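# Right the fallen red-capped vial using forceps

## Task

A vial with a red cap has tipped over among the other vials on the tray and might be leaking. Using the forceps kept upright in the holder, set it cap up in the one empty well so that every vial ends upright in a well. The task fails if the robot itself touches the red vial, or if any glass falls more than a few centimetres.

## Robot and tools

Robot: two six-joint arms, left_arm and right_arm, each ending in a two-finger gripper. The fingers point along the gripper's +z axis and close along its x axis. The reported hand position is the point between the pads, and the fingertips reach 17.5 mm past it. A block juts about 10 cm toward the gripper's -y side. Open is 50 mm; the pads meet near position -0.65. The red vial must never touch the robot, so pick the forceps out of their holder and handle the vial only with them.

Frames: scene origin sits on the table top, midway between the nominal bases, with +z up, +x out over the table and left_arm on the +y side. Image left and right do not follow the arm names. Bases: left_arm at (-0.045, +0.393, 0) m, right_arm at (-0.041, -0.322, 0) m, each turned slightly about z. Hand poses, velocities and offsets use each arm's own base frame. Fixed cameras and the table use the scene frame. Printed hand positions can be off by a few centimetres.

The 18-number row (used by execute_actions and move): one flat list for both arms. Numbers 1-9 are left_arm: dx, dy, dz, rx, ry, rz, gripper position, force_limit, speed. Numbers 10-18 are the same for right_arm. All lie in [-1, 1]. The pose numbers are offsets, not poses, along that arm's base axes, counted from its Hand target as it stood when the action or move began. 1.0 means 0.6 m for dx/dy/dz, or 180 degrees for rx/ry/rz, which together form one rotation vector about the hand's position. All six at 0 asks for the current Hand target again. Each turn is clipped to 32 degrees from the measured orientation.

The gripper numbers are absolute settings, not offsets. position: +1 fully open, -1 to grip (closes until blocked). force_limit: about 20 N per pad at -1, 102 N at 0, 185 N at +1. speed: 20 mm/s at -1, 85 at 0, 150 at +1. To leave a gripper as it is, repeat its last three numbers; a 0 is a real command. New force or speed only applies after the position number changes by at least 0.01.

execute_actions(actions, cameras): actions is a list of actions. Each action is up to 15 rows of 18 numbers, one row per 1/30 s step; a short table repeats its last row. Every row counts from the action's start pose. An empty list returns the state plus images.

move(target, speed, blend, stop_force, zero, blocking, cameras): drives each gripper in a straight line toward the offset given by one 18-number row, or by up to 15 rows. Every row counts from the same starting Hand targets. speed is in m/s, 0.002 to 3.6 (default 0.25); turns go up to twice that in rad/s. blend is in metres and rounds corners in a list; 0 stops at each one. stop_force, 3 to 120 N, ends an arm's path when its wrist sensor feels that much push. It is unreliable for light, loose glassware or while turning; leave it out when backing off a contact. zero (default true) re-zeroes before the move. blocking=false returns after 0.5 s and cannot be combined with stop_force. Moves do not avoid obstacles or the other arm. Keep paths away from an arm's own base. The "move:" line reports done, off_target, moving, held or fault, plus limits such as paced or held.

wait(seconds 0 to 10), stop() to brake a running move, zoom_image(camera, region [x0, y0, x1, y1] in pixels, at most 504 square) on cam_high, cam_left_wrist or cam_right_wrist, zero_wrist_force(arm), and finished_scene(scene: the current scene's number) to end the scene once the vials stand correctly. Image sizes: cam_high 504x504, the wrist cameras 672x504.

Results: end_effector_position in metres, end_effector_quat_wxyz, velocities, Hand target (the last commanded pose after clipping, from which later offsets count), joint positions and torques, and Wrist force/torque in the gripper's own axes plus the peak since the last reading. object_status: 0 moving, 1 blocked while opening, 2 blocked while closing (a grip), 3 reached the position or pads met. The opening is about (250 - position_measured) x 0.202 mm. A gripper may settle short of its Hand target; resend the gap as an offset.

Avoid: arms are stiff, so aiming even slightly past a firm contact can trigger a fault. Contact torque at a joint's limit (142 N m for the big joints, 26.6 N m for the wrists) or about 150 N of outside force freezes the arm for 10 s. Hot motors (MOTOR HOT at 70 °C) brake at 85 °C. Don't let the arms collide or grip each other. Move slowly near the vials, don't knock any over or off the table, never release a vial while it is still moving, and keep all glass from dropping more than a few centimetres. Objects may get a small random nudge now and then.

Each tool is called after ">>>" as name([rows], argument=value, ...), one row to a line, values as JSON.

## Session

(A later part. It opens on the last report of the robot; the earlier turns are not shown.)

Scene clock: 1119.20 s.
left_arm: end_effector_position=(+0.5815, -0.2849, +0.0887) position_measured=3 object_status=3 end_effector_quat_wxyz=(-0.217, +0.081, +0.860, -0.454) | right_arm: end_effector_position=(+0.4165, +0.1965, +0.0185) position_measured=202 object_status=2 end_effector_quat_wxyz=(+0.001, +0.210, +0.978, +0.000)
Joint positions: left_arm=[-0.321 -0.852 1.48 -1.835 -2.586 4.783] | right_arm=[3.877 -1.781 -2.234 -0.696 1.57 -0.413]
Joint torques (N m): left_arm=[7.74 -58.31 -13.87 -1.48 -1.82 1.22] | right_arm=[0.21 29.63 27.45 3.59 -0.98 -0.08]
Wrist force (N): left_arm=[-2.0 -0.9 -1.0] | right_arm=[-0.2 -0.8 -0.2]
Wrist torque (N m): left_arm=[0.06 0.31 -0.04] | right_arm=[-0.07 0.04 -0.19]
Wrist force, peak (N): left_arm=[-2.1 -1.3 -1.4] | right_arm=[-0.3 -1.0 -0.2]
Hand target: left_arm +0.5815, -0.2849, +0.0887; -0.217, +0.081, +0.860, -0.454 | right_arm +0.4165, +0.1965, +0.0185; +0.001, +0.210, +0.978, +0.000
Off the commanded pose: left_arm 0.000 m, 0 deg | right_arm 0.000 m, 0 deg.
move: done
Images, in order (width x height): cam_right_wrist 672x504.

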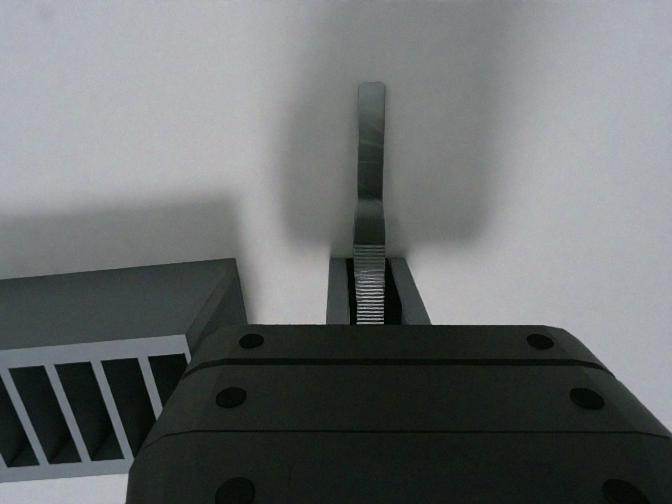

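>>> move([
  [0,0,0,0,0,0,1,1,1,0.02,-0.01,0.22,0,0,-0.486,-1,-1,-1],
  [0,0,0,0,0,0,1,1,1,0.09,-0.03,0.2442,0,0,-0.971,-1,-1,-1],
  [0,0,0,0,0,0,1,1,1,0.1103,-0.0335,0.2442,0.2558,0.6445,-0.6927,-1,-1,-1],
], speed=0.35, blend=0.03, cameras=["all"])

>>> zoom_image(camera="cam_left_wrist", region=[150, 0, 400, 170])

>>> zoom_image(camera="cam_high", region=[190, 250, 320, 400])

Scene clock: 1205.80 s.
left_arm: end_effector_position=(+0.5815, -0.2849, +0.0887) position_measured=3 object_status=3 end_effector_quat_wxyz=(-0.217, +0.081, +0.860, -0.454) | right_arm: end_effector_position=(+0.4803, +0.1760, +0.1635) position_measured=202 object_status=2 end_effector_quat_wxyz=(+0.676, -0.719, +0.116, -0.111)
Joint positions: left_arm=[-0.321 -0.852 1.48 -1.835 -2.586 4.783] | right_arm=[3.305 -2.345 -2.184 1.256 2.652 3.022]
Joint torques (N m): left_arm=[8.46 -57.92 -14.67 -1.59 -1.87 1.24] | right_arm=[-2.17 34.49 -5.4 0.77 -1.09 -1.82]
Wrist force (N): left_arm=[-2.3 -1.3 -1.2] | right_arm=[2.4 2.2 -1.4]
Wrist torque (N m): left_arm=[0.00 0.36 -0.04] | right_arm=[0.53 -0.25 0.26]
Wrist force, peak (N): left_arm=[-2.3 -1.3 -1.2] | right_arm=[-2.7 13.3 -2.4]
Hand target: left_arm +0.5815, -0.2849, +0.0887; -0.217, +0.081, +0.860, -0.454 | right_arm +0.4803, +0.1760, +0.1634; +0.676, -0.719, +0.116, -0.111 (not the last commanded pose)
Off the commanded pose: left_arm 0.000 m, 0 deg | right_arm 0.003 m, 4 deg.
move: held (right_arm; a check stopped the path); limits=held
pose unreachable (right arm): on one or more control steps of this call, first in action 0 (counted from 0), this arm could not follow its commanded pose, so it was not sent that pose on those steps. It may still have moved: this result reports where it is.
cause: moving toward the commanded pose would bring two parts of the arm too close to each other (its gripper and another part of the arm, with joints 4 (wrist 1) to 6 (wrist 3) between them, 9 mm apart when it was first held).

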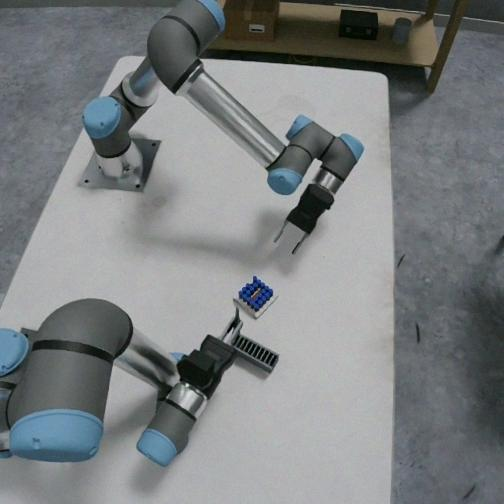

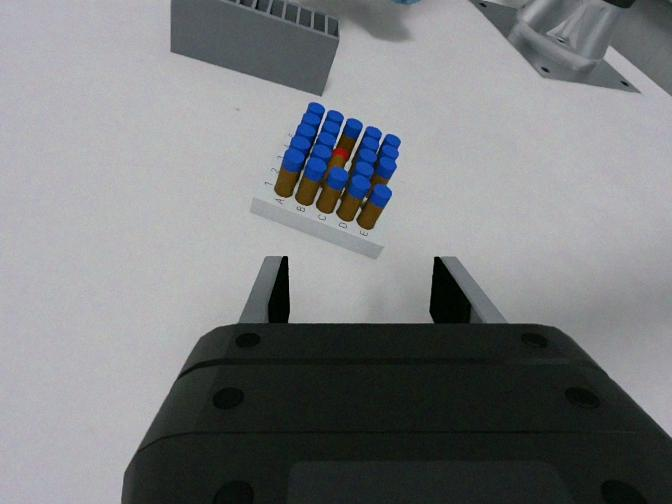

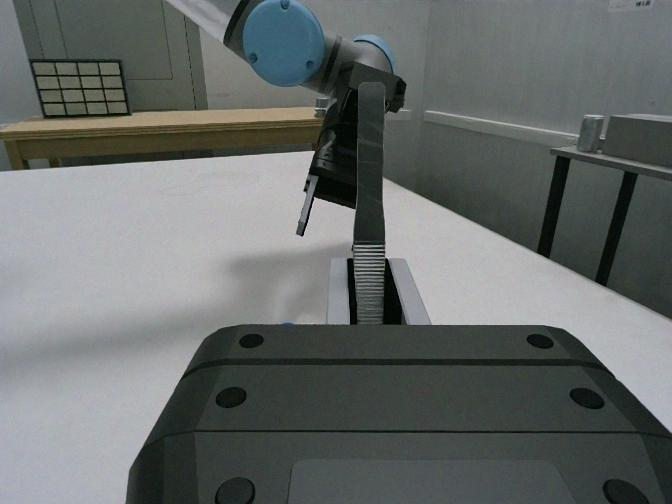

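Scaled by 2.016 from the camera's 672x504 image, which has a finer 960x720 frame.

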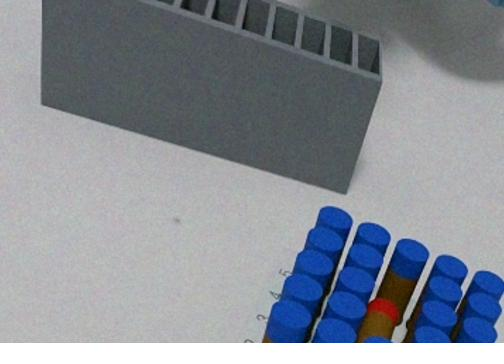

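Scaled by 3.360 from the camera's 504x504 image, which has a finer 720x720 frame.

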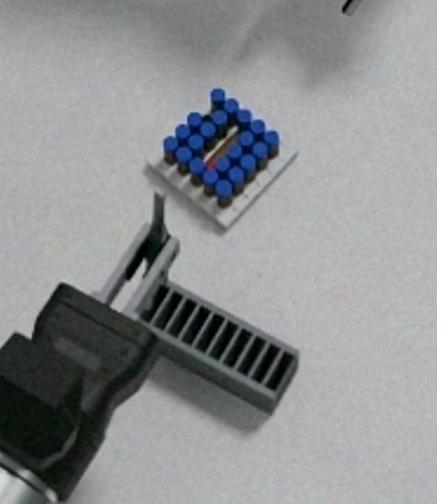

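>>> move([
  [0,0,0,0,0,0,1,1,1,-0.1588,0.3483,0.0167,-0.3023,-0.3878,0.0925,-1,-1,-1],
  [0,0,0,0,0,0,1,1,1,-0.1588,0.3483,-0.2223,-0.3023,-0.3878,0.0925,-1,-1,-1],
], speed=[0.35, 0.15], blend=0.02, cameras=["all"])

>>> zoom_image(camera="cam_left_wrist", region=[340, 40, 640, 260])

Scene clock: 1255.03 s.
left_arm: end_effector_position=(+0.5815, -0.2849, +0.0887) position_measured=3 object_status=3 end_effector_quat_wxyz=(-0.217, +0.081, +0.860, -0.454) | right_arm: end_effector_position=(+0.3851, +0.3851, +0.0300) position_measured=202 object_status=2 end_effector_quat_wxyz=(-0.248, +0.752, +0.430, +0.434)
Joint positions: left_arm=[-0.321 -0.852 1.48 -1.835 -2.586 4.783] | right_arm=[4.169 -2.357 -2.474 1.165 1.581 1.565]
Joint torques (N m): left_arm=[8.05 -57.51 -15.03 -1.76 -1.98 1.17] | right_arm=[-7.76 30.19 -9.4 4.79 -1.18 -1.43]
Wrist force (N): left_arm=[-2.0 -1.1 -1.1] | right_arm=[0.3 -1.3 1.1]
Wrist torque (N m): left_arm=[0.02 0.32 -0.04] | right_arm=[0.10 -0.07 -0.42]
Wrist force, peak (N): left_arm=[-2.3 -1.0 -1.5] | right_arm=[3.1 2.5 -1.9]
Hand target: left_arm +0.5815, -0.2849, +0.0887; -0.217, +0.081, +0.860, -0.454 | right_arm +0.3850, +0.3850, +0.0300; -0.248, +0.752, +0.430, +0.434
Off the commanded pose: left_arm 0.000 m, 0 deg | right_arm 0.000 m, 0 deg.
move: done

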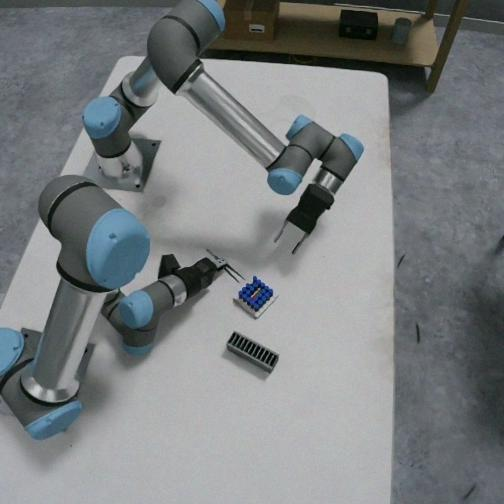

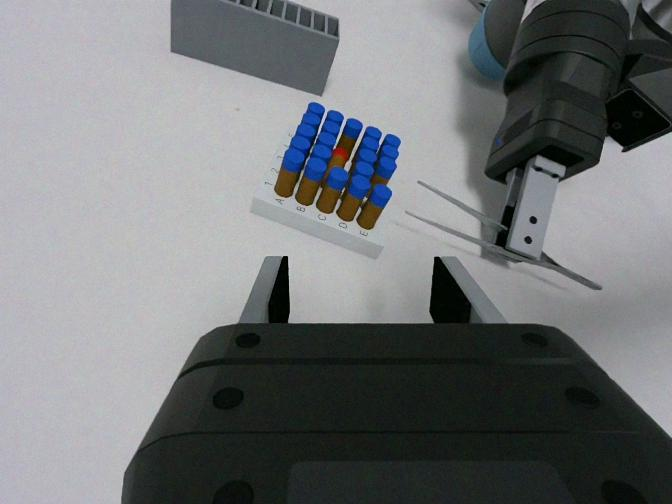

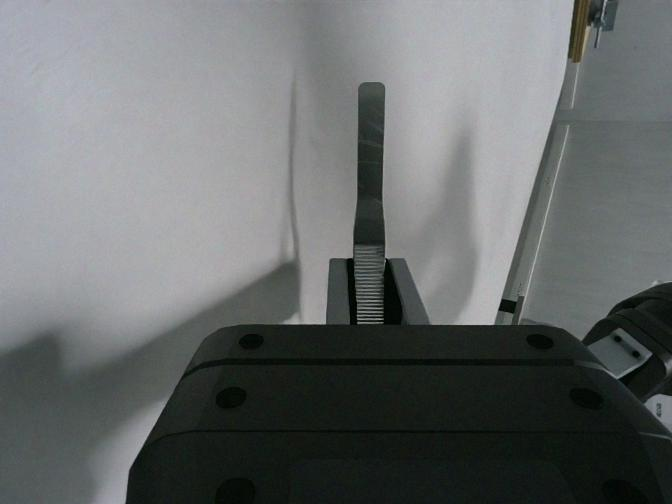

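Scaled by 1.680 from the camera's 672x504 image, which has a finer 960x720 frame.

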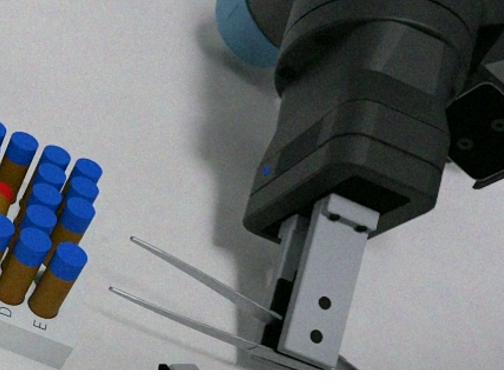

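>>> execute_actions([
  [[0,0,0,0,0,0,1,1,1,0,0,0,0,0,0,0.01,-1,-1]],
], cameras=["all"])

Scene clock: 1290.63 s.
left_arm: end_effector_position=(+0.5815, -0.2849, +0.0887) position_measured=3 object_status=3 end_effector_quat_wxyz=(-0.217, +0.081, +0.860, -0.454) | right_arm: end_effector_position=(+0.3850, +0.3850, +0.0300) position_measured=151 object_status=0 end_effector_quat_wxyz=(-0.248, +0.752, +0.430, +0.434)
Joint positions: left_arm=[-0.321 -0.852 1.48 -1.835 -2.586 4.783] | right_arm=[4.169 -2.357 -2.474 1.166 1.581 1.565]
Joint torques (N m): left_arm=[8.14 -58.11 -15.67 -1.62 -2.06 1.08] | right_arm=[0.34 28.02 -8.6 4.37 -1.26 3.07]
Wrist force (N): left_arm=[-2.2 -1.2 -1.1] | right_arm=[0.1 -1.2 1.0]
Wrist torque (N m): left_arm=[0.02 0.34 -0.04] | right_arm=[0.13 -0.01 -0.42]
Wrist force, peak (N): left_arm=[-2.2 -1.3 -1.3] | right_arm=[-0.1 -1.4 1.3]
Hand target: left_arm +0.5815, -0.2849, +0.0887; -0.217, +0.081, +0.860, -0.454 | right_arm +0.3850, +0.3850, +0.0300; -0.248, +0.752, +0.430, +0.434
Off the commanded pose: left_arm 0.000 m, 0 deg | right_arm 0.000 m, 0 deg.

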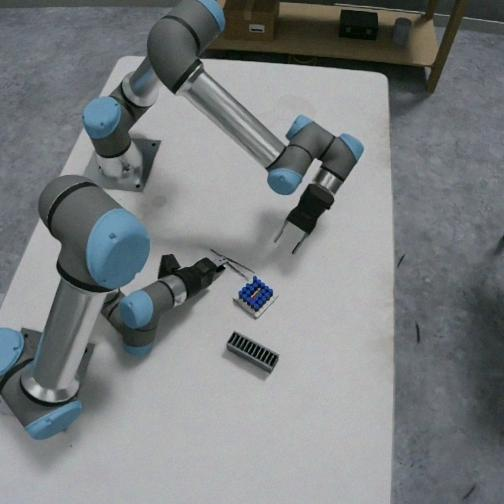

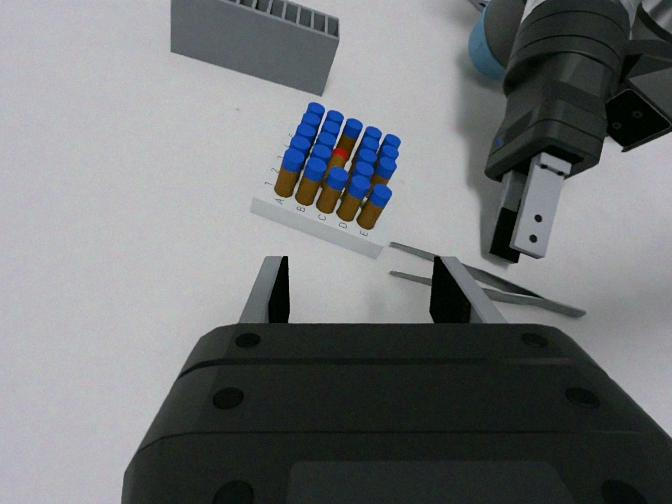

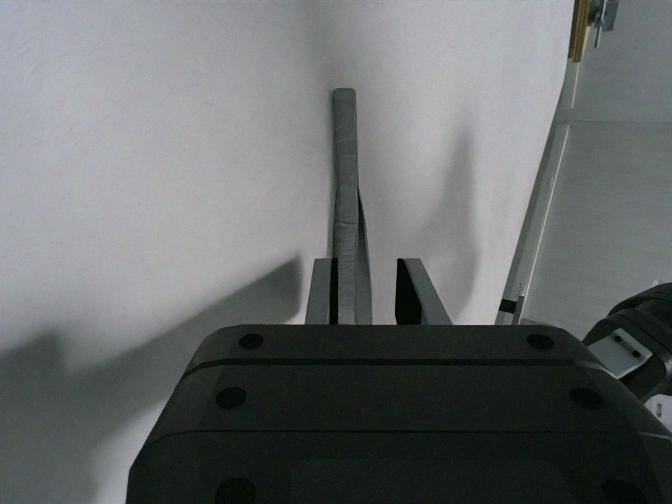

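>>> move([
  [0,0,0,0,0,0,1,1,1,-0.0422,-0.0719,0,0,0,0,0.01,-1,-1],
  [0,0,0,0,0,0,1,1,1,-0.0622,-0.1069,0.1,0,0,0,0.01,-1,-1],
], speed=0.04, cameras=["all"])

Scene clock: 1304.23 s.
left_arm: end_effector_position=(+0.5815, -0.2849, +0.0887) position_measured=3 object_status=3 end_effector_quat_wxyz=(-0.217, +0.081, +0.860, -0.454) | right_arm: end_effector_position=(+0.3477, +0.3208, +0.0899) position_measured=151 object_status=3 end_effector_quat_wxyz=(-0.248, +0.752, +0.430, +0.434)
Joint positions: left_arm=[-0.321 -0.852 1.48 -1.835 -2.586 4.783] | right_arm=[4.164 -2.129 -2.697 1.16 1.585 1.562]
Joint torques (N m): left_arm=[7.69 -57.85 -16.23 -1.66 -2.22 0.99] | right_arm=[-8.86 18.59 15.01 4.95 1.85 -2.33]
Wrist force (N): left_arm=[-2.0 -1.1 -1.1] | right_arm=[0.3 -1.4 1.0]
Wrist torque (N m): left_arm=[0.03 0.31 -0.04] | right_arm=[0.06 -0.04 -0.31]
Wrist force, peak (N): left_arm=[-2.1 -1.4 -1.5] | right_arm=[0.6 -1.2 1.5]
Hand target: left_arm +0.5815, -0.2849, +0.0887; -0.217, +0.081, +0.860, -0.454 | right_arm +0.3477, +0.3209, +0.0900; -0.248, +0.752, +0.430, +0.434
Off the commanded pose: left_arm 0.000 m, 0 deg | right_arm 0.000 m, 0 deg.
move: done

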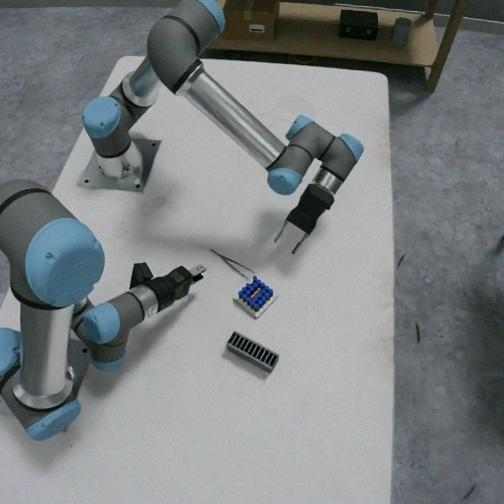

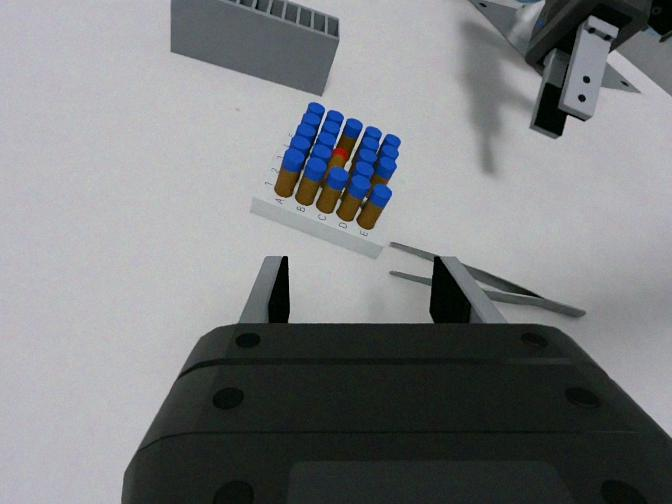

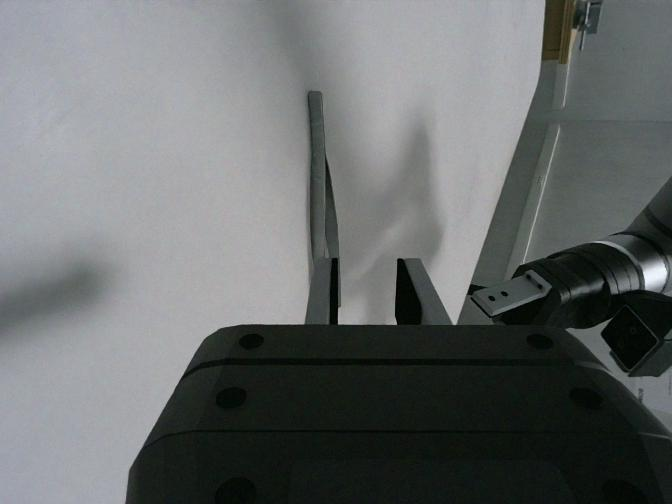

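>>> move(target=[0,0,0,0,0,0,1,1,1,0.068,0.1035,0.1,-0.2875,0.1687,0,0.01,-1,-1], speed=0.25, cameras=["all"])

Scene clock: 1324.17 s.
left_arm: end_effector_position=(+0.5815, -0.2849, +0.0887) position_measured=3 object_status=3 end_effector_quat_wxyz=(-0.217, +0.081, +0.860, -0.454) | right_arm: end_effector_position=(+0.3885, +0.3830, +0.1499) position_measured=151 object_status=3 end_effector_quat_wxyz=(+0.000, +0.868, +0.497, +0.000)
Joint positions: left_arm=[-0.321 -0.852 1.48 -1.835 -2.586 4.783] | right_arm=[4.167 -1.752 -1.842 -1.119 1.57 1.556]
Joint torques (N m): left_arm=[7.67 -58.05 -17.42 -1.79 -2.38 0.92] | right_arm=[-5.37 33.02 25.16 2.07 1.93 2.39]
Wrist force (N): left_arm=[-2.0 -1.2 -1.3] | right_arm=[-0.6 -1.2 -0.8]
Wrist torque (N m): left_arm=[0.03 0.32 -0.04] | right_arm=[-0.12 0.12 -0.12]
Wrist force, peak (N): left_arm=[-2.2 -1.2 -1.5] | right_arm=[-0.7 -2.0 0.0]
Hand target: left_arm +0.5815, -0.2849, +0.0887; -0.217, +0.081, +0.860, -0.454 | right_arm +0.3885, +0.3830, +0.1500; +0.000, +0.868, +0.497, +0.000
Off the commanded pose: left_arm 0.000 m, 0 deg | right_arm 0.000 m, 0 deg.
move: done

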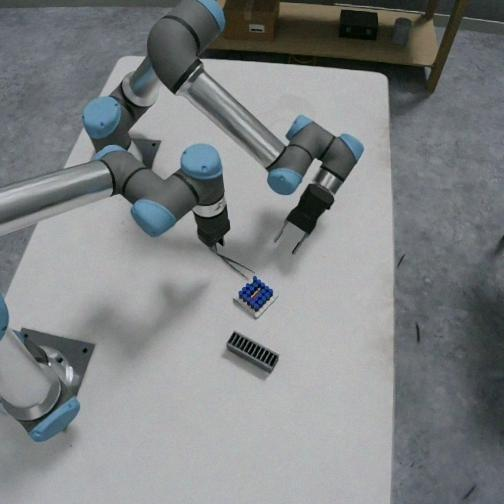

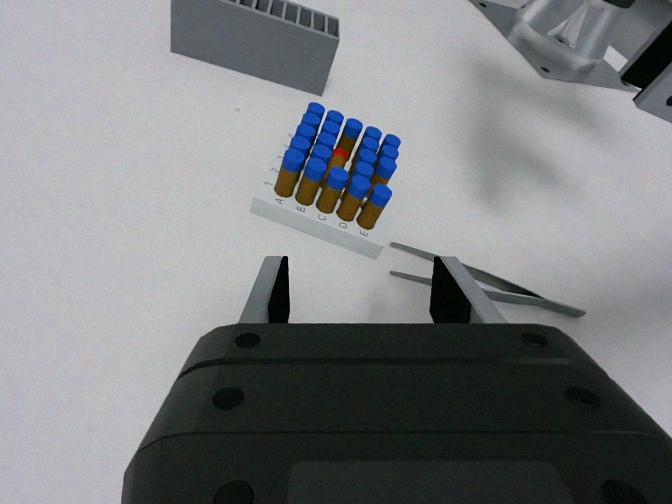

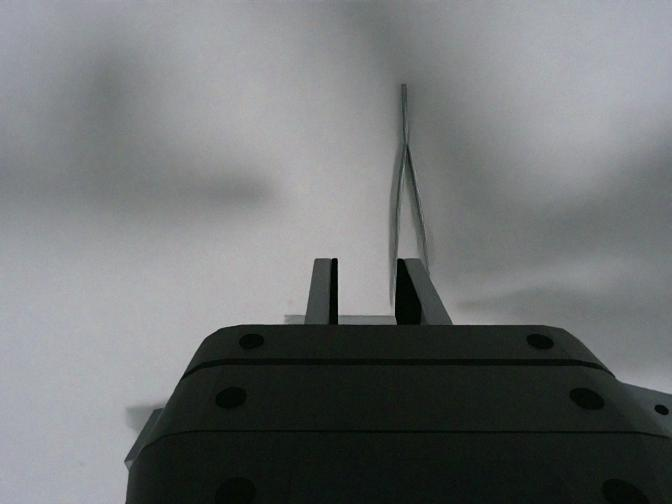

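>>> zoom_image(camera="cam_right_wrist", region=[300, 60, 520, 330])

Scaled by 1.867 from the camera's 672x504 image, which has a finer 960x720 frame.

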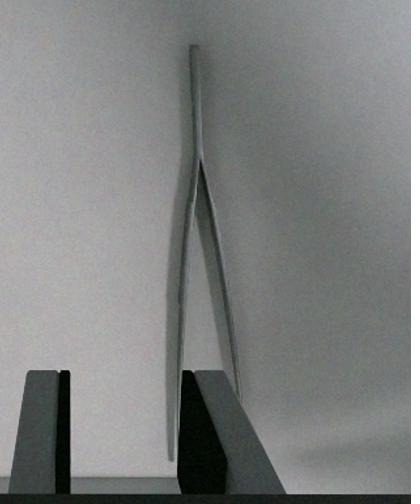

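>>> move(target=[0,0,0,0,0,0,1,1,1,-0.0147,0.072,-0.15,0,0,0.0344,0.01,-1,-1], speed=0.15, cameras=["cam_left_wrist","cam_right_wrist"])

>>> zoom_image(camera="cam_right_wrist", region=[250, 0, 430, 330])

>>> zoom_image(camera="cam_left_wrist", region=[360, 180, 600, 340])

Scene clock: 1380.67 s.
left_arm: end_effector_position=(+0.5815, -0.2849, +0.0887) position_measured=3 object_status=3 end_effector_quat_wxyz=(-0.217, +0.081, +0.860, -0.454) | right_arm: end_effector_position=(+0.3796, +0.4261, +0.0600) position_measured=151 object_status=3 end_effector_quat_wxyz=(+0.000, +0.840, +0.543, +0.000)
Joint positions: left_arm=[-0.321 -0.852 1.48 -1.835 -2.586 4.783] | right_arm=[4.221 -1.924 -1.884 -0.906 1.57 1.502]
Joint torques (N m): left_arm=[7.29 -57.49 -17.7 -1.89 -2.39 0.84] | right_arm=[-9.13 34.8 30.72 3.61 0.35 3.56]
Wrist force (N): left_arm=[-2.0 -1.1 -1.3] | right_arm=[-0.6 -1.3 -0.8]
Wrist torque (N m): left_arm=[0.05 0.32 -0.05] | right_arm=[-0.11 0.11 -0.18]
Wrist force, peak (N): left_arm=[-2.3 -1.2 -1.3] | right_arm=[-1.0 0.2 -3.3]
Hand target: left_arm +0.5815, -0.2849, +0.0887; -0.217, +0.081, +0.860, -0.454 | right_arm +0.3797, +0.4262, +0.0600; +0.000, +0.840, +0.543, +0.000
Off the commanded pose: left_arm 0.000 m, 0 deg | right_arm 0.000 m, 0 deg.
move: done
Images, in order (width x height): cam_left_wrist 672x504, cam_right_wrist 672x504.

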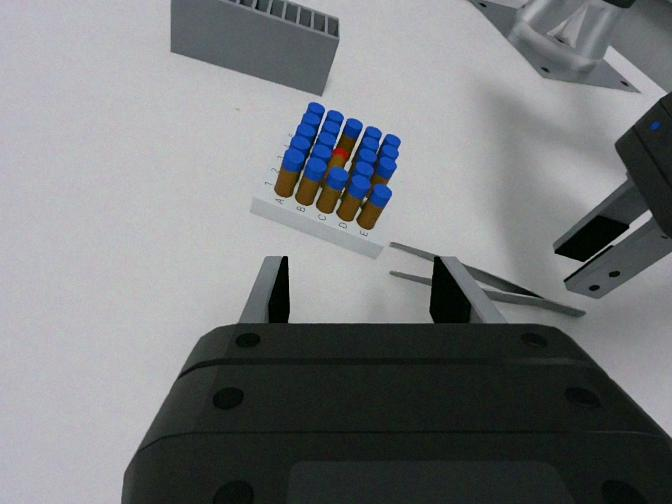

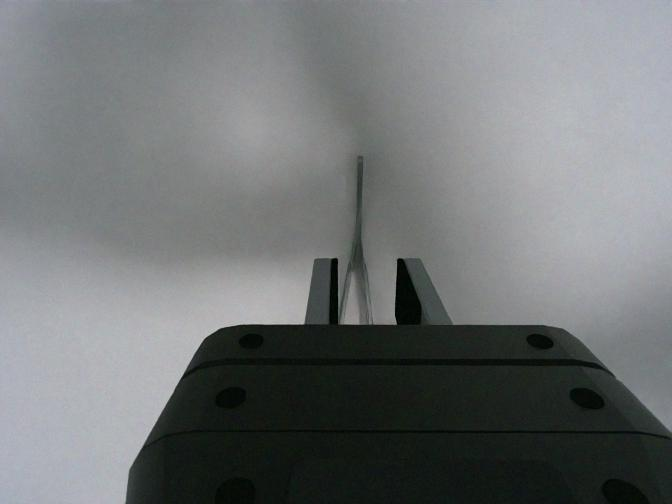

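Scaled by 1.527 from the camera's 672x504 image, which has a finer 960x720 frame.

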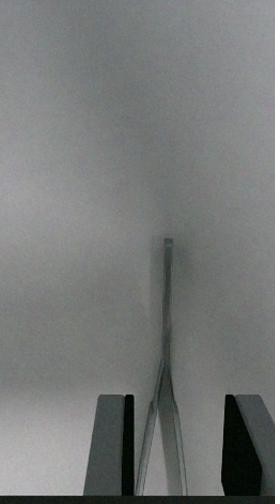

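Scaled by 2.100 from the camera's 672x504 image, which has a finer 960x720 frame.

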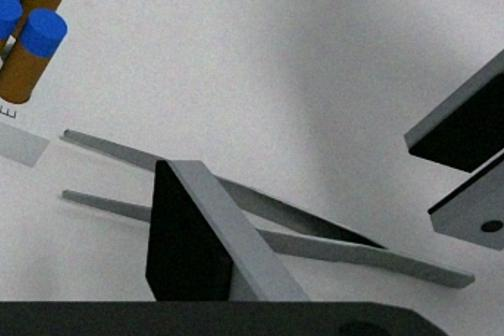

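>>> move([
  [0,0,0,0,0,0,1,1,1,-0.0033,-0.0013,-0.05,0,0,0,0.01,-1,-1],
  [0,0,0,0,0,0,1,1,1,-0.0033,-0.0013,-0.0667,0,0,0,0.01,-1,-1],
], speed=[0.06,0.02], cameras=["cam_left_wrist","cam_right_wrist"])

>>> zoom_image(camera="cam_right_wrist", region=[250, 60, 430, 330])

Scene clock: 1393.40 s.
left_arm: end_effector_position=(+0.5815, -0.2849, +0.0887) position_measured=3 object_status=3 end_effector_quat_wxyz=(-0.217, +0.081, +0.860, -0.454) | right_arm: end_effector_position=(+0.3777, +0.4254, +0.0198) position_measured=151 object_status=3 end_effector_quat_wxyz=(+0.000, +0.840, +0.543, +0.000)
Joint positions: left_arm=[-0.321 -0.852 1.48 -1.835 -2.586 4.783] | right_arm=[4.223 -1.986 -1.924 -0.803 1.57 1.505]
Joint torques (N m): left_arm=[7.6 -57.74 -17.58 -1.9 -2.46 0.9] | right_arm=[-2.08 44.98 14.79 1.74 -0.58 0.46]
Wrist force (N): left_arm=[-2.1 -1.0 -1.3] | right_arm=[-0.9 -1.2 -0.5]
Wrist torque (N m): left_arm=[0.06 0.33 -0.04] | right_arm=[-0.10 0.13 -0.20]
Wrist force, peak (N): left_arm=[-2.2 -1.1 -1.6] | right_arm=[-0.5 -1.2 -2.1]
Hand target: left_arm +0.5815, -0.2849, +0.0887; -0.217, +0.081, +0.860, -0.454 | right_arm +0.3777, +0.4254, +0.0200; +0.000, +0.840, +0.543, +0.000
Off the commanded pose: left_arm 0.000 m, 0 deg | right_arm 0.000 m, 0 deg.
move: done
Images, in order (width x height): cam_left_wrist 672x504, cam_right_wrist 672x504.

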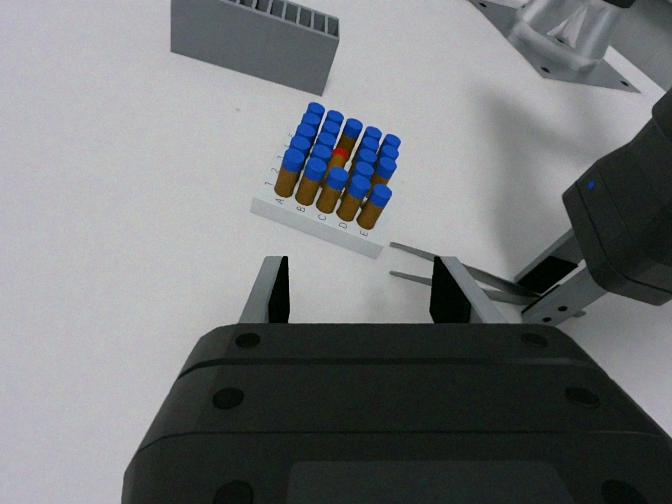

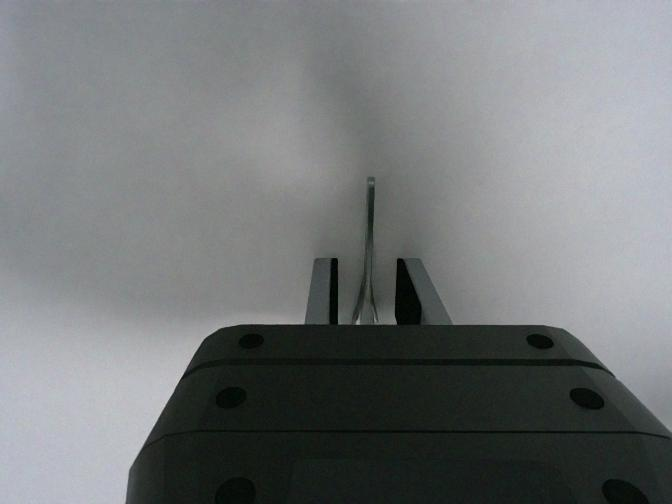

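Scaled by 1.867 from the camera's 672x504 image, which has a finer 960x720 frame.

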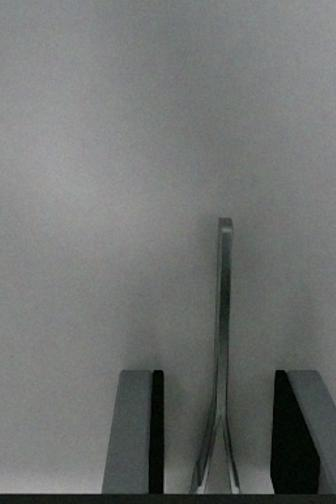

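>>> execute_actions([
  [[0,0,0,0,0,0,1,1,1,0,0,0,0,0,0,-1,-1,-1]],
  [[0,0,0,0,0,0,1,1,1,0,0,0,0,0,0,-1,-1,-1]],
], cameras=["cam_left_wrist","cam_right_wrist"])

>>> zoom_image(camera="cam_left_wrist", region=[360, 180, 600, 340])

Scene clock: 1399.57 s.
left_arm: end_effector_position=(+0.5815, -0.2849, +0.0887) position_measured=3 object_status=3 end_effector_quat_wxyz=(-0.217, +0.081, +0.860, -0.454) | right_arm: end_effector_position=(+0.3777, +0.4254, +0.0200) position_measured=225 object_status=2 end_effector_quat_wxyz=(+0.000, +0.840, +0.543, +0.000)
Joint positions: left_arm=[-0.321 -0.852 1.48 -1.835 -2.586 4.783] | right_arm=[4.223 -1.985 -1.924 -0.803 1.57 1.505]
Joint torques (N m): left_arm=[7.96 -58.08 -18.62 -1.76 -2.61 0.82] | right_arm=[-3.44 45.19 29.35 2.2 -0.35 -2.08]
Wrist force (N): left_arm=[-2.1 -1.2 -1.3] | right_arm=[-1.0 -1.3 -0.6]
Wrist torque (N m): left_arm=[0.03 0.33 -0.04] | right_arm=[-0.12 0.16 -0.20]
Wrist force, peak (N): left_arm=[-2.1 -1.2 -1.5] | right_arm=[-1.0 -1.5 -0.7]
Hand target: left_arm +0.5815, -0.2849, +0.0887; -0.217, +0.081, +0.860, -0.454 | right_arm +0.3777, +0.4254, +0.0200; +0.000, +0.840, +0.543, +0.000
Off the commanded pose: left_arm 0.000 m, 0 deg | right_arm 0.000 m, 0 deg.
Images, in order (width x height): cam_left_wrist 672x504, cam_right_wrist 672x504.

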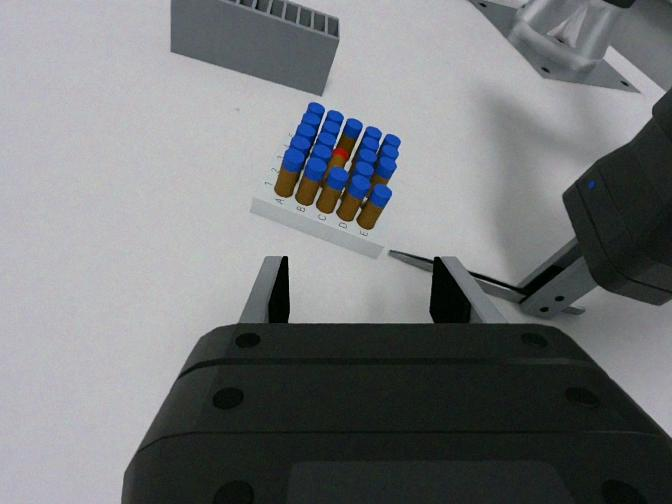

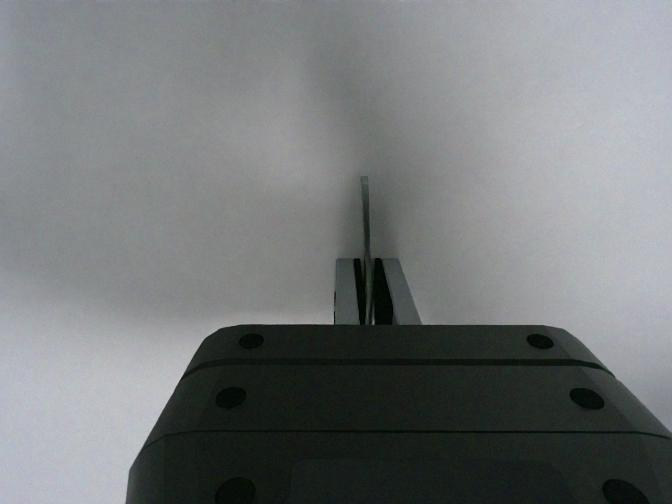

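Scaled by 2.100 from the camera's 672x504 image, which has a finer 960x720 frame.

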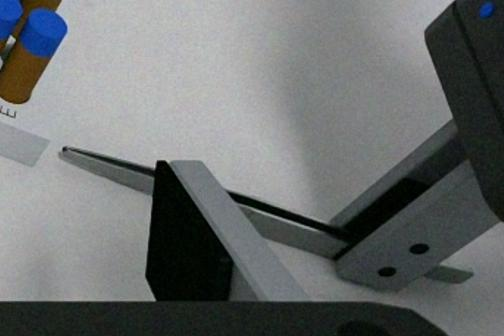

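>>> move([
  [0,0,0,0,0,0,1,1,1,0,0,0.2667,0,0,0,-1,-1,-1],
  [0,0,0,0,0,0,1,1,1,0.0758,-0.1425,0.3833,0,0,-0.5344,-1,-1,-1],
], speed=[0.1,0.25], blend=[0.02,0], cameras=["all"])

Scene clock: 1427.90 s.
left_arm: end_effector_position=(+0.5815, -0.2849, +0.0887) position_measured=3 object_status=3 end_effector_quat_wxyz=(-0.217, +0.081, +0.860, -0.454) | right_arm: end_effector_position=(+0.4232, +0.3399, +0.2501) position_measured=225 object_status=2 end_effector_quat_wxyz=(+0.000, +0.965, -0.262, +0.000)
Joint positions: left_arm=[-0.321 -0.852 1.48 -1.835 -2.586 4.783] | right_arm=[4.066 -1.67 -1.668 -1.376 1.571 3.026]
Joint torques (N m): left_arm=[6.67 -57.82 -18.53 -1.95 -2.65 0.73] | right_arm=[6.83 23.55 14.52 4.86 -1.28 0.27]
Wrist force (N): left_arm=[-2.1 -1.1 -1.2] | right_arm=[-0.5 -0.8 -0.6]
Wrist torque (N m): left_arm=[0.03 0.33 -0.04] | right_arm=[-0.05 0.06 -0.11]
Wrist force, peak (N): left_arm=[-2.4 -1.1 -1.4] | right_arm=[-0.2 -1.5 -1.6]
Hand target: left_arm +0.5815, -0.2849, +0.0887; -0.217, +0.081, +0.860, -0.454 | right_arm +0.4232, +0.3399, +0.2499; +0.000, +0.965, -0.262, +0.000
Off the commanded pose: left_arm 0.000 m, 0 deg | right_arm 0.000 m, 0 deg.
move: done

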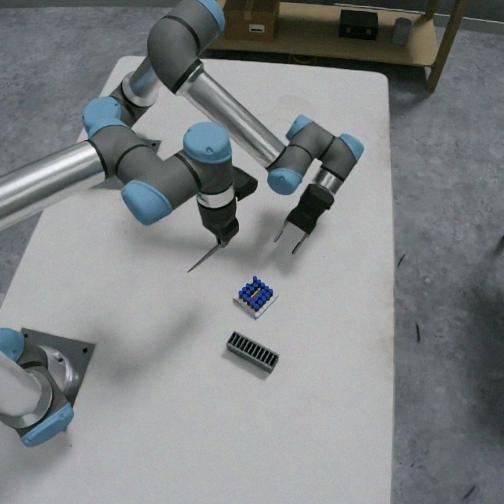

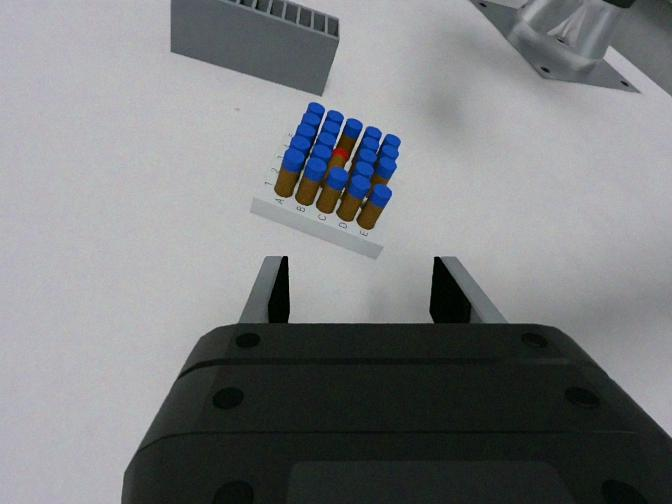

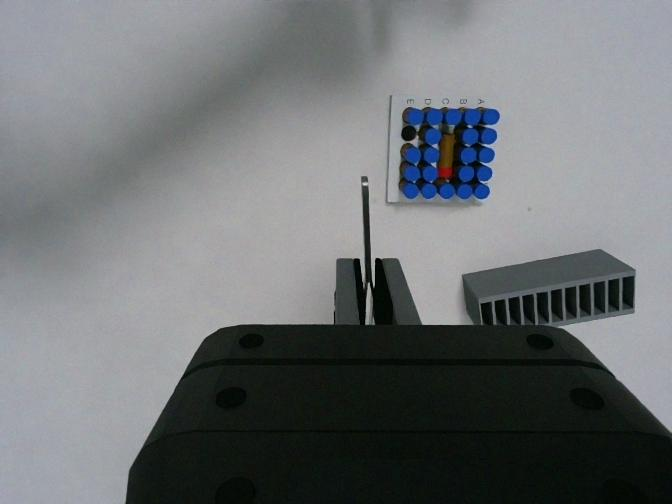

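>>> move(target=[0,0,0,0,0,0,1,1,1,0,0,-0.05,0.4313,-0.253,0,-1,-1,-1], speed=0.25, cameras=["all"])

Scene clock: 1436.63 s.
left_arm: end_effector_position=(+0.5815, -0.2849, +0.0887) position_measured=3 object_status=3 end_effector_quat_wxyz=(-0.217, +0.081, +0.860, -0.454) | right_arm: end_effector_position=(+0.4232, +0.3399, +0.2200) position_measured=225 object_status=2 end_effector_quat_wxyz=(+0.682, -0.683, +0.186, -0.185)
Joint positions: left_arm=[-0.321 -0.852 1.48 -1.835 -2.586 4.783] | right_arm=[3.958 -2.182 -2.426 1.466 1.795 3.142]
Joint torques (N m): left_arm=[7.16 -57.6 -20.01 -1.9 -2.67 0.69] | right_arm=[8.36 24.45 -6.34 3.81 -0.61 -2.5]
Wrist force (N): left_arm=[-2.0 -1.1 -1.4] | right_arm=[2.8 2.0 -1.1]
Wrist torque (N m): left_arm=[0.03 0.32 -0.04] | right_arm=[0.50 -0.31 0.21]
Wrist force, peak (N): left_arm=[-2.3 -1.2 -1.4] | right_arm=[3.0 3.2 -1.1]
Hand target: left_arm +0.5815, -0.2849, +0.0887; -0.217, +0.081, +0.860, -0.454 | right_arm +0.4232, +0.3399, +0.2199; +0.682, -0.683, +0.185, -0.185
Off the commanded pose: left_arm 0.000 m, 0 deg | right_arm 0.000 m, 0 deg.
move: done

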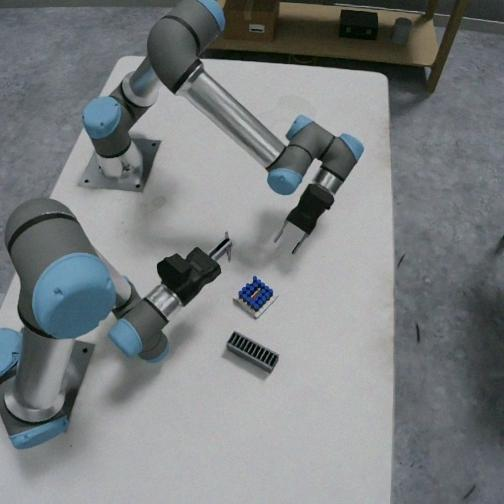

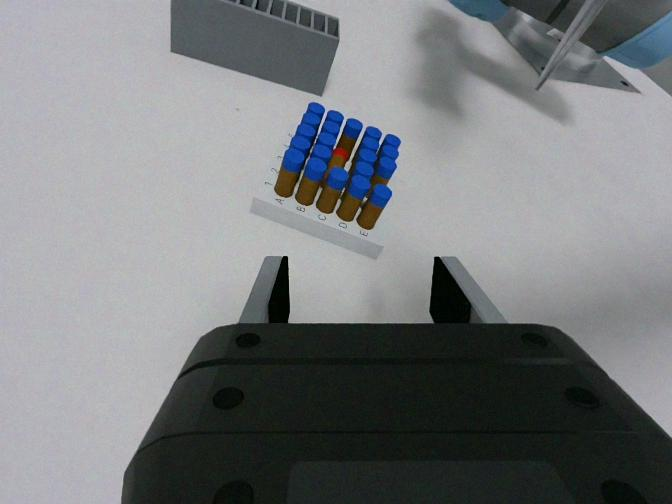

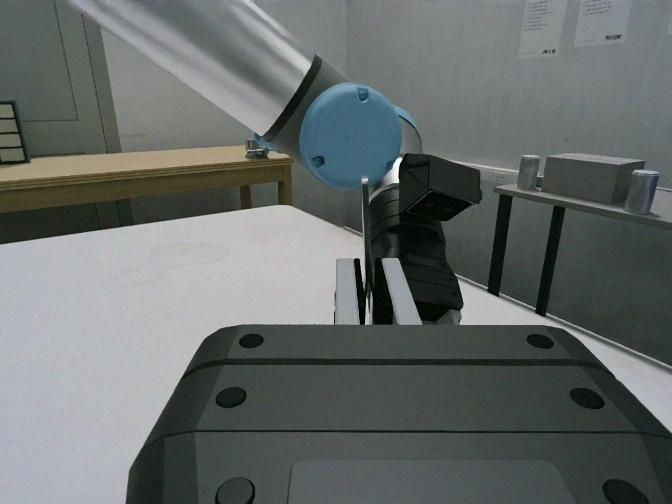

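>>> move(target=[0,0,0,0,0,0,1,1,1,0,0,-0.17,0,0,0,-1,-1,-1], speed=0.15, cameras=["all"])

>>> zoom_image(camera="cam_left_wrist", region=[400, 0, 640, 240])

Scene clock: 1441.17 s.
left_arm: end_effector_position=(+0.5815, -0.2849, +0.0887) position_measured=3 object_status=3 end_effector_quat_wxyz=(-0.217, +0.081, +0.860, -0.454) | right_arm: end_effector_position=(+0.4229, +0.3397, +0.1563) position_measured=225 object_status=2 end_effector_quat_wxyz=(+0.682, -0.683, +0.186, -0.185)
Joint positions: left_arm=[-0.321 -0.852 1.48 -1.835 -2.586 4.783] | right_arm=[3.958 -2.404 -2.386 1.646 1.795 3.142]
Joint torques (N m): left_arm=[7.96 -57.74 -19.53 -1.9 -2.7 0.63] | right_arm=[-1.65 33.92 0.69 2.83 0.21 0.52]
Wrist force (N): left_arm=[-2.0 -1.1 -1.2] | right_arm=[3.1 1.9 -1.3]
Wrist torque (N m): left_arm=[0.04 0.31 -0.04] | right_arm=[0.47 -0.36 0.21]
Wrist force, peak (N): left_arm=[-2.2 -1.2 -1.5] | right_arm=[3.1 7.2 0.2]
Hand target: left_arm +0.5815, -0.2849, +0.0887; -0.217, +0.081, +0.860, -0.454 | right_arm +0.4229, +0.3397, +0.1563; +0.682, -0.683, +0.186, -0.185 (not the last commanded pose)
Tool commands: left_gripper/position=+1.0 left_gripper/force_limit=+1.0 left_gripper/speed=+1.0 right_gripper/position=-1.0 right_gripper/force_limit=-1.0 right_gripper/speed=-1.0
Off the commanded pose: left_arm 0.000 m, 0 deg | right_arm 0.038 m, 0 deg.
FORCE FAULT: contact force on the right arm reached its limit, and that arm stopped. The contact can be on any part of that arm, not only on its tool. That arm's remaining commands of this call were not run. That arm is still stopped at the end of this call. That arm stays stopped for about 10 more seconds. Until then a move that you send moves the other arm only, and its call returns only when the move has ended. Once the stop has ended, the next robot result says so. If the stop ends while you think or write, that arm runs what you send next, counted from a new Hand target: where the arm stands when the stop ends. While its stop runs, that arm takes no new command, but its gripper still runs the gripper command that each later call begins with. Until it ends, the stop uses up actions while you think or wait. An arm that is not stopped still takes commands.
move: fault (right_arm)

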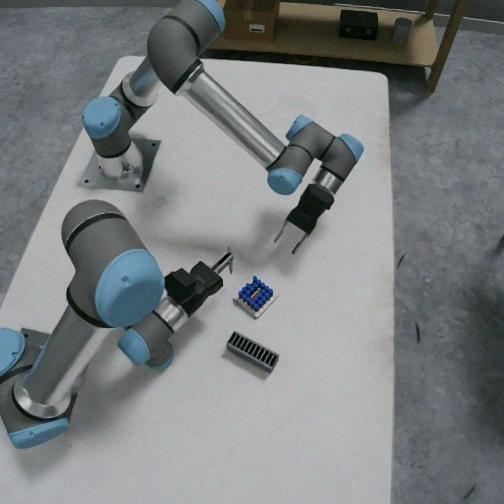

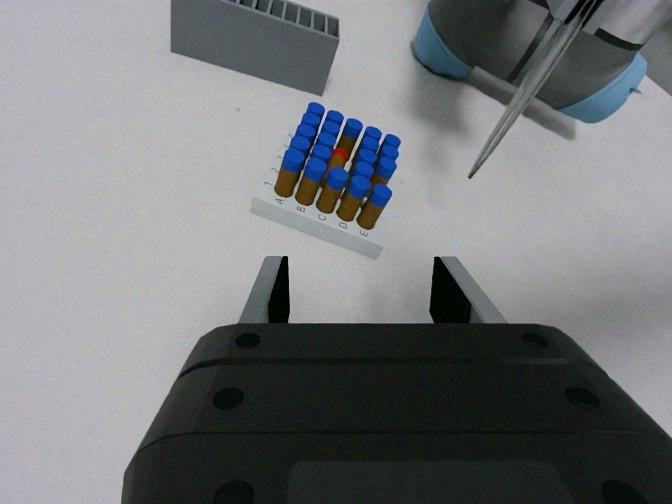

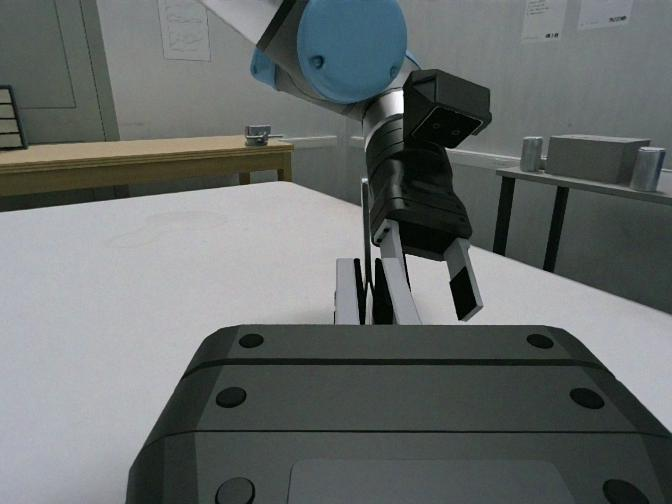

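Scaled by 2.100 from the camera's 672x504 image, which has a finer 960x720 frame.

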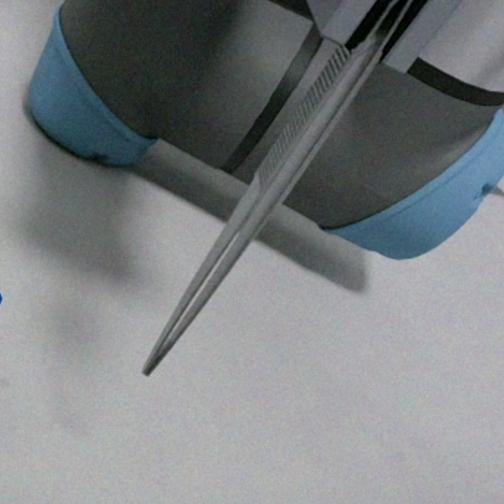

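>>> wait(seconds=1)

Scene clock: 1626.93 s.
left_arm: end_effector_position=(+0.5815, -0.2849, +0.0887) position_measured=3 object_status=3 end_effector_quat_wxyz=(-0.217, +0.081, +0.860, -0.454) | right_arm: end_effector_position=(+0.4229, +0.3397, +0.1563) position_measured=225 object_status=2 end_effector_quat_wxyz=(+0.682, -0.683, +0.186, -0.185)
Joint positions: left_arm=[-0.321 -0.852 1.48 -1.835 -2.586 4.783] | right_arm=[3.958 -2.404 -2.386 1.646 1.795 3.142]
Joint torques (N m): left_arm=[7.33 -58.18 -20.82 -1.99 -2.81 0.54] | right_arm=[-1.09 34.46 1.24 2.64 0.21 0.48]
Wrist force (N): left_arm=[-2.1 -1.1 -1.4] | right_arm=[3.2 1.9 -1.5]
Wrist torque (N m): left_arm=[0.05 0.33 -0.04] | right_arm=[0.50 -0.38 0.21]
Wrist force, peak (N): left_arm=[-2.3 -0.9 -1.6] | right_arm=[3.3 2.1 -1.5]
Hand target: left_arm +0.5815, -0.2849, +0.0887; -0.217, +0.081, +0.860, -0.454 | right_arm +0.4229, +0.3397, +0.1563; +0.682, -0.683, +0.186, -0.185 (not the last commanded pose)
Tool commands: left_gripper/position=+1.0 left_gripper/force_limit=+1.0 left_gripper/speed=+1.0 right_gripper/position=-1.0 right_gripper/force_limit=-1.0 right_gripper/speed=-1.0
Off the commanded pose: left_arm 0.000 m, 0 deg | right_arm 0.038 m, 0 deg.
FORCE FAULT, CONTINUED: the right arm's stop, for the force fault that an earlier result reported, is over. The rest of the stop counts as 19 of the actions that you can send in this scene. That arm's target is now where it stood when the stop ended, not its last command. That arm accepts commands again.
wait: 1.00 s; at rest from the start


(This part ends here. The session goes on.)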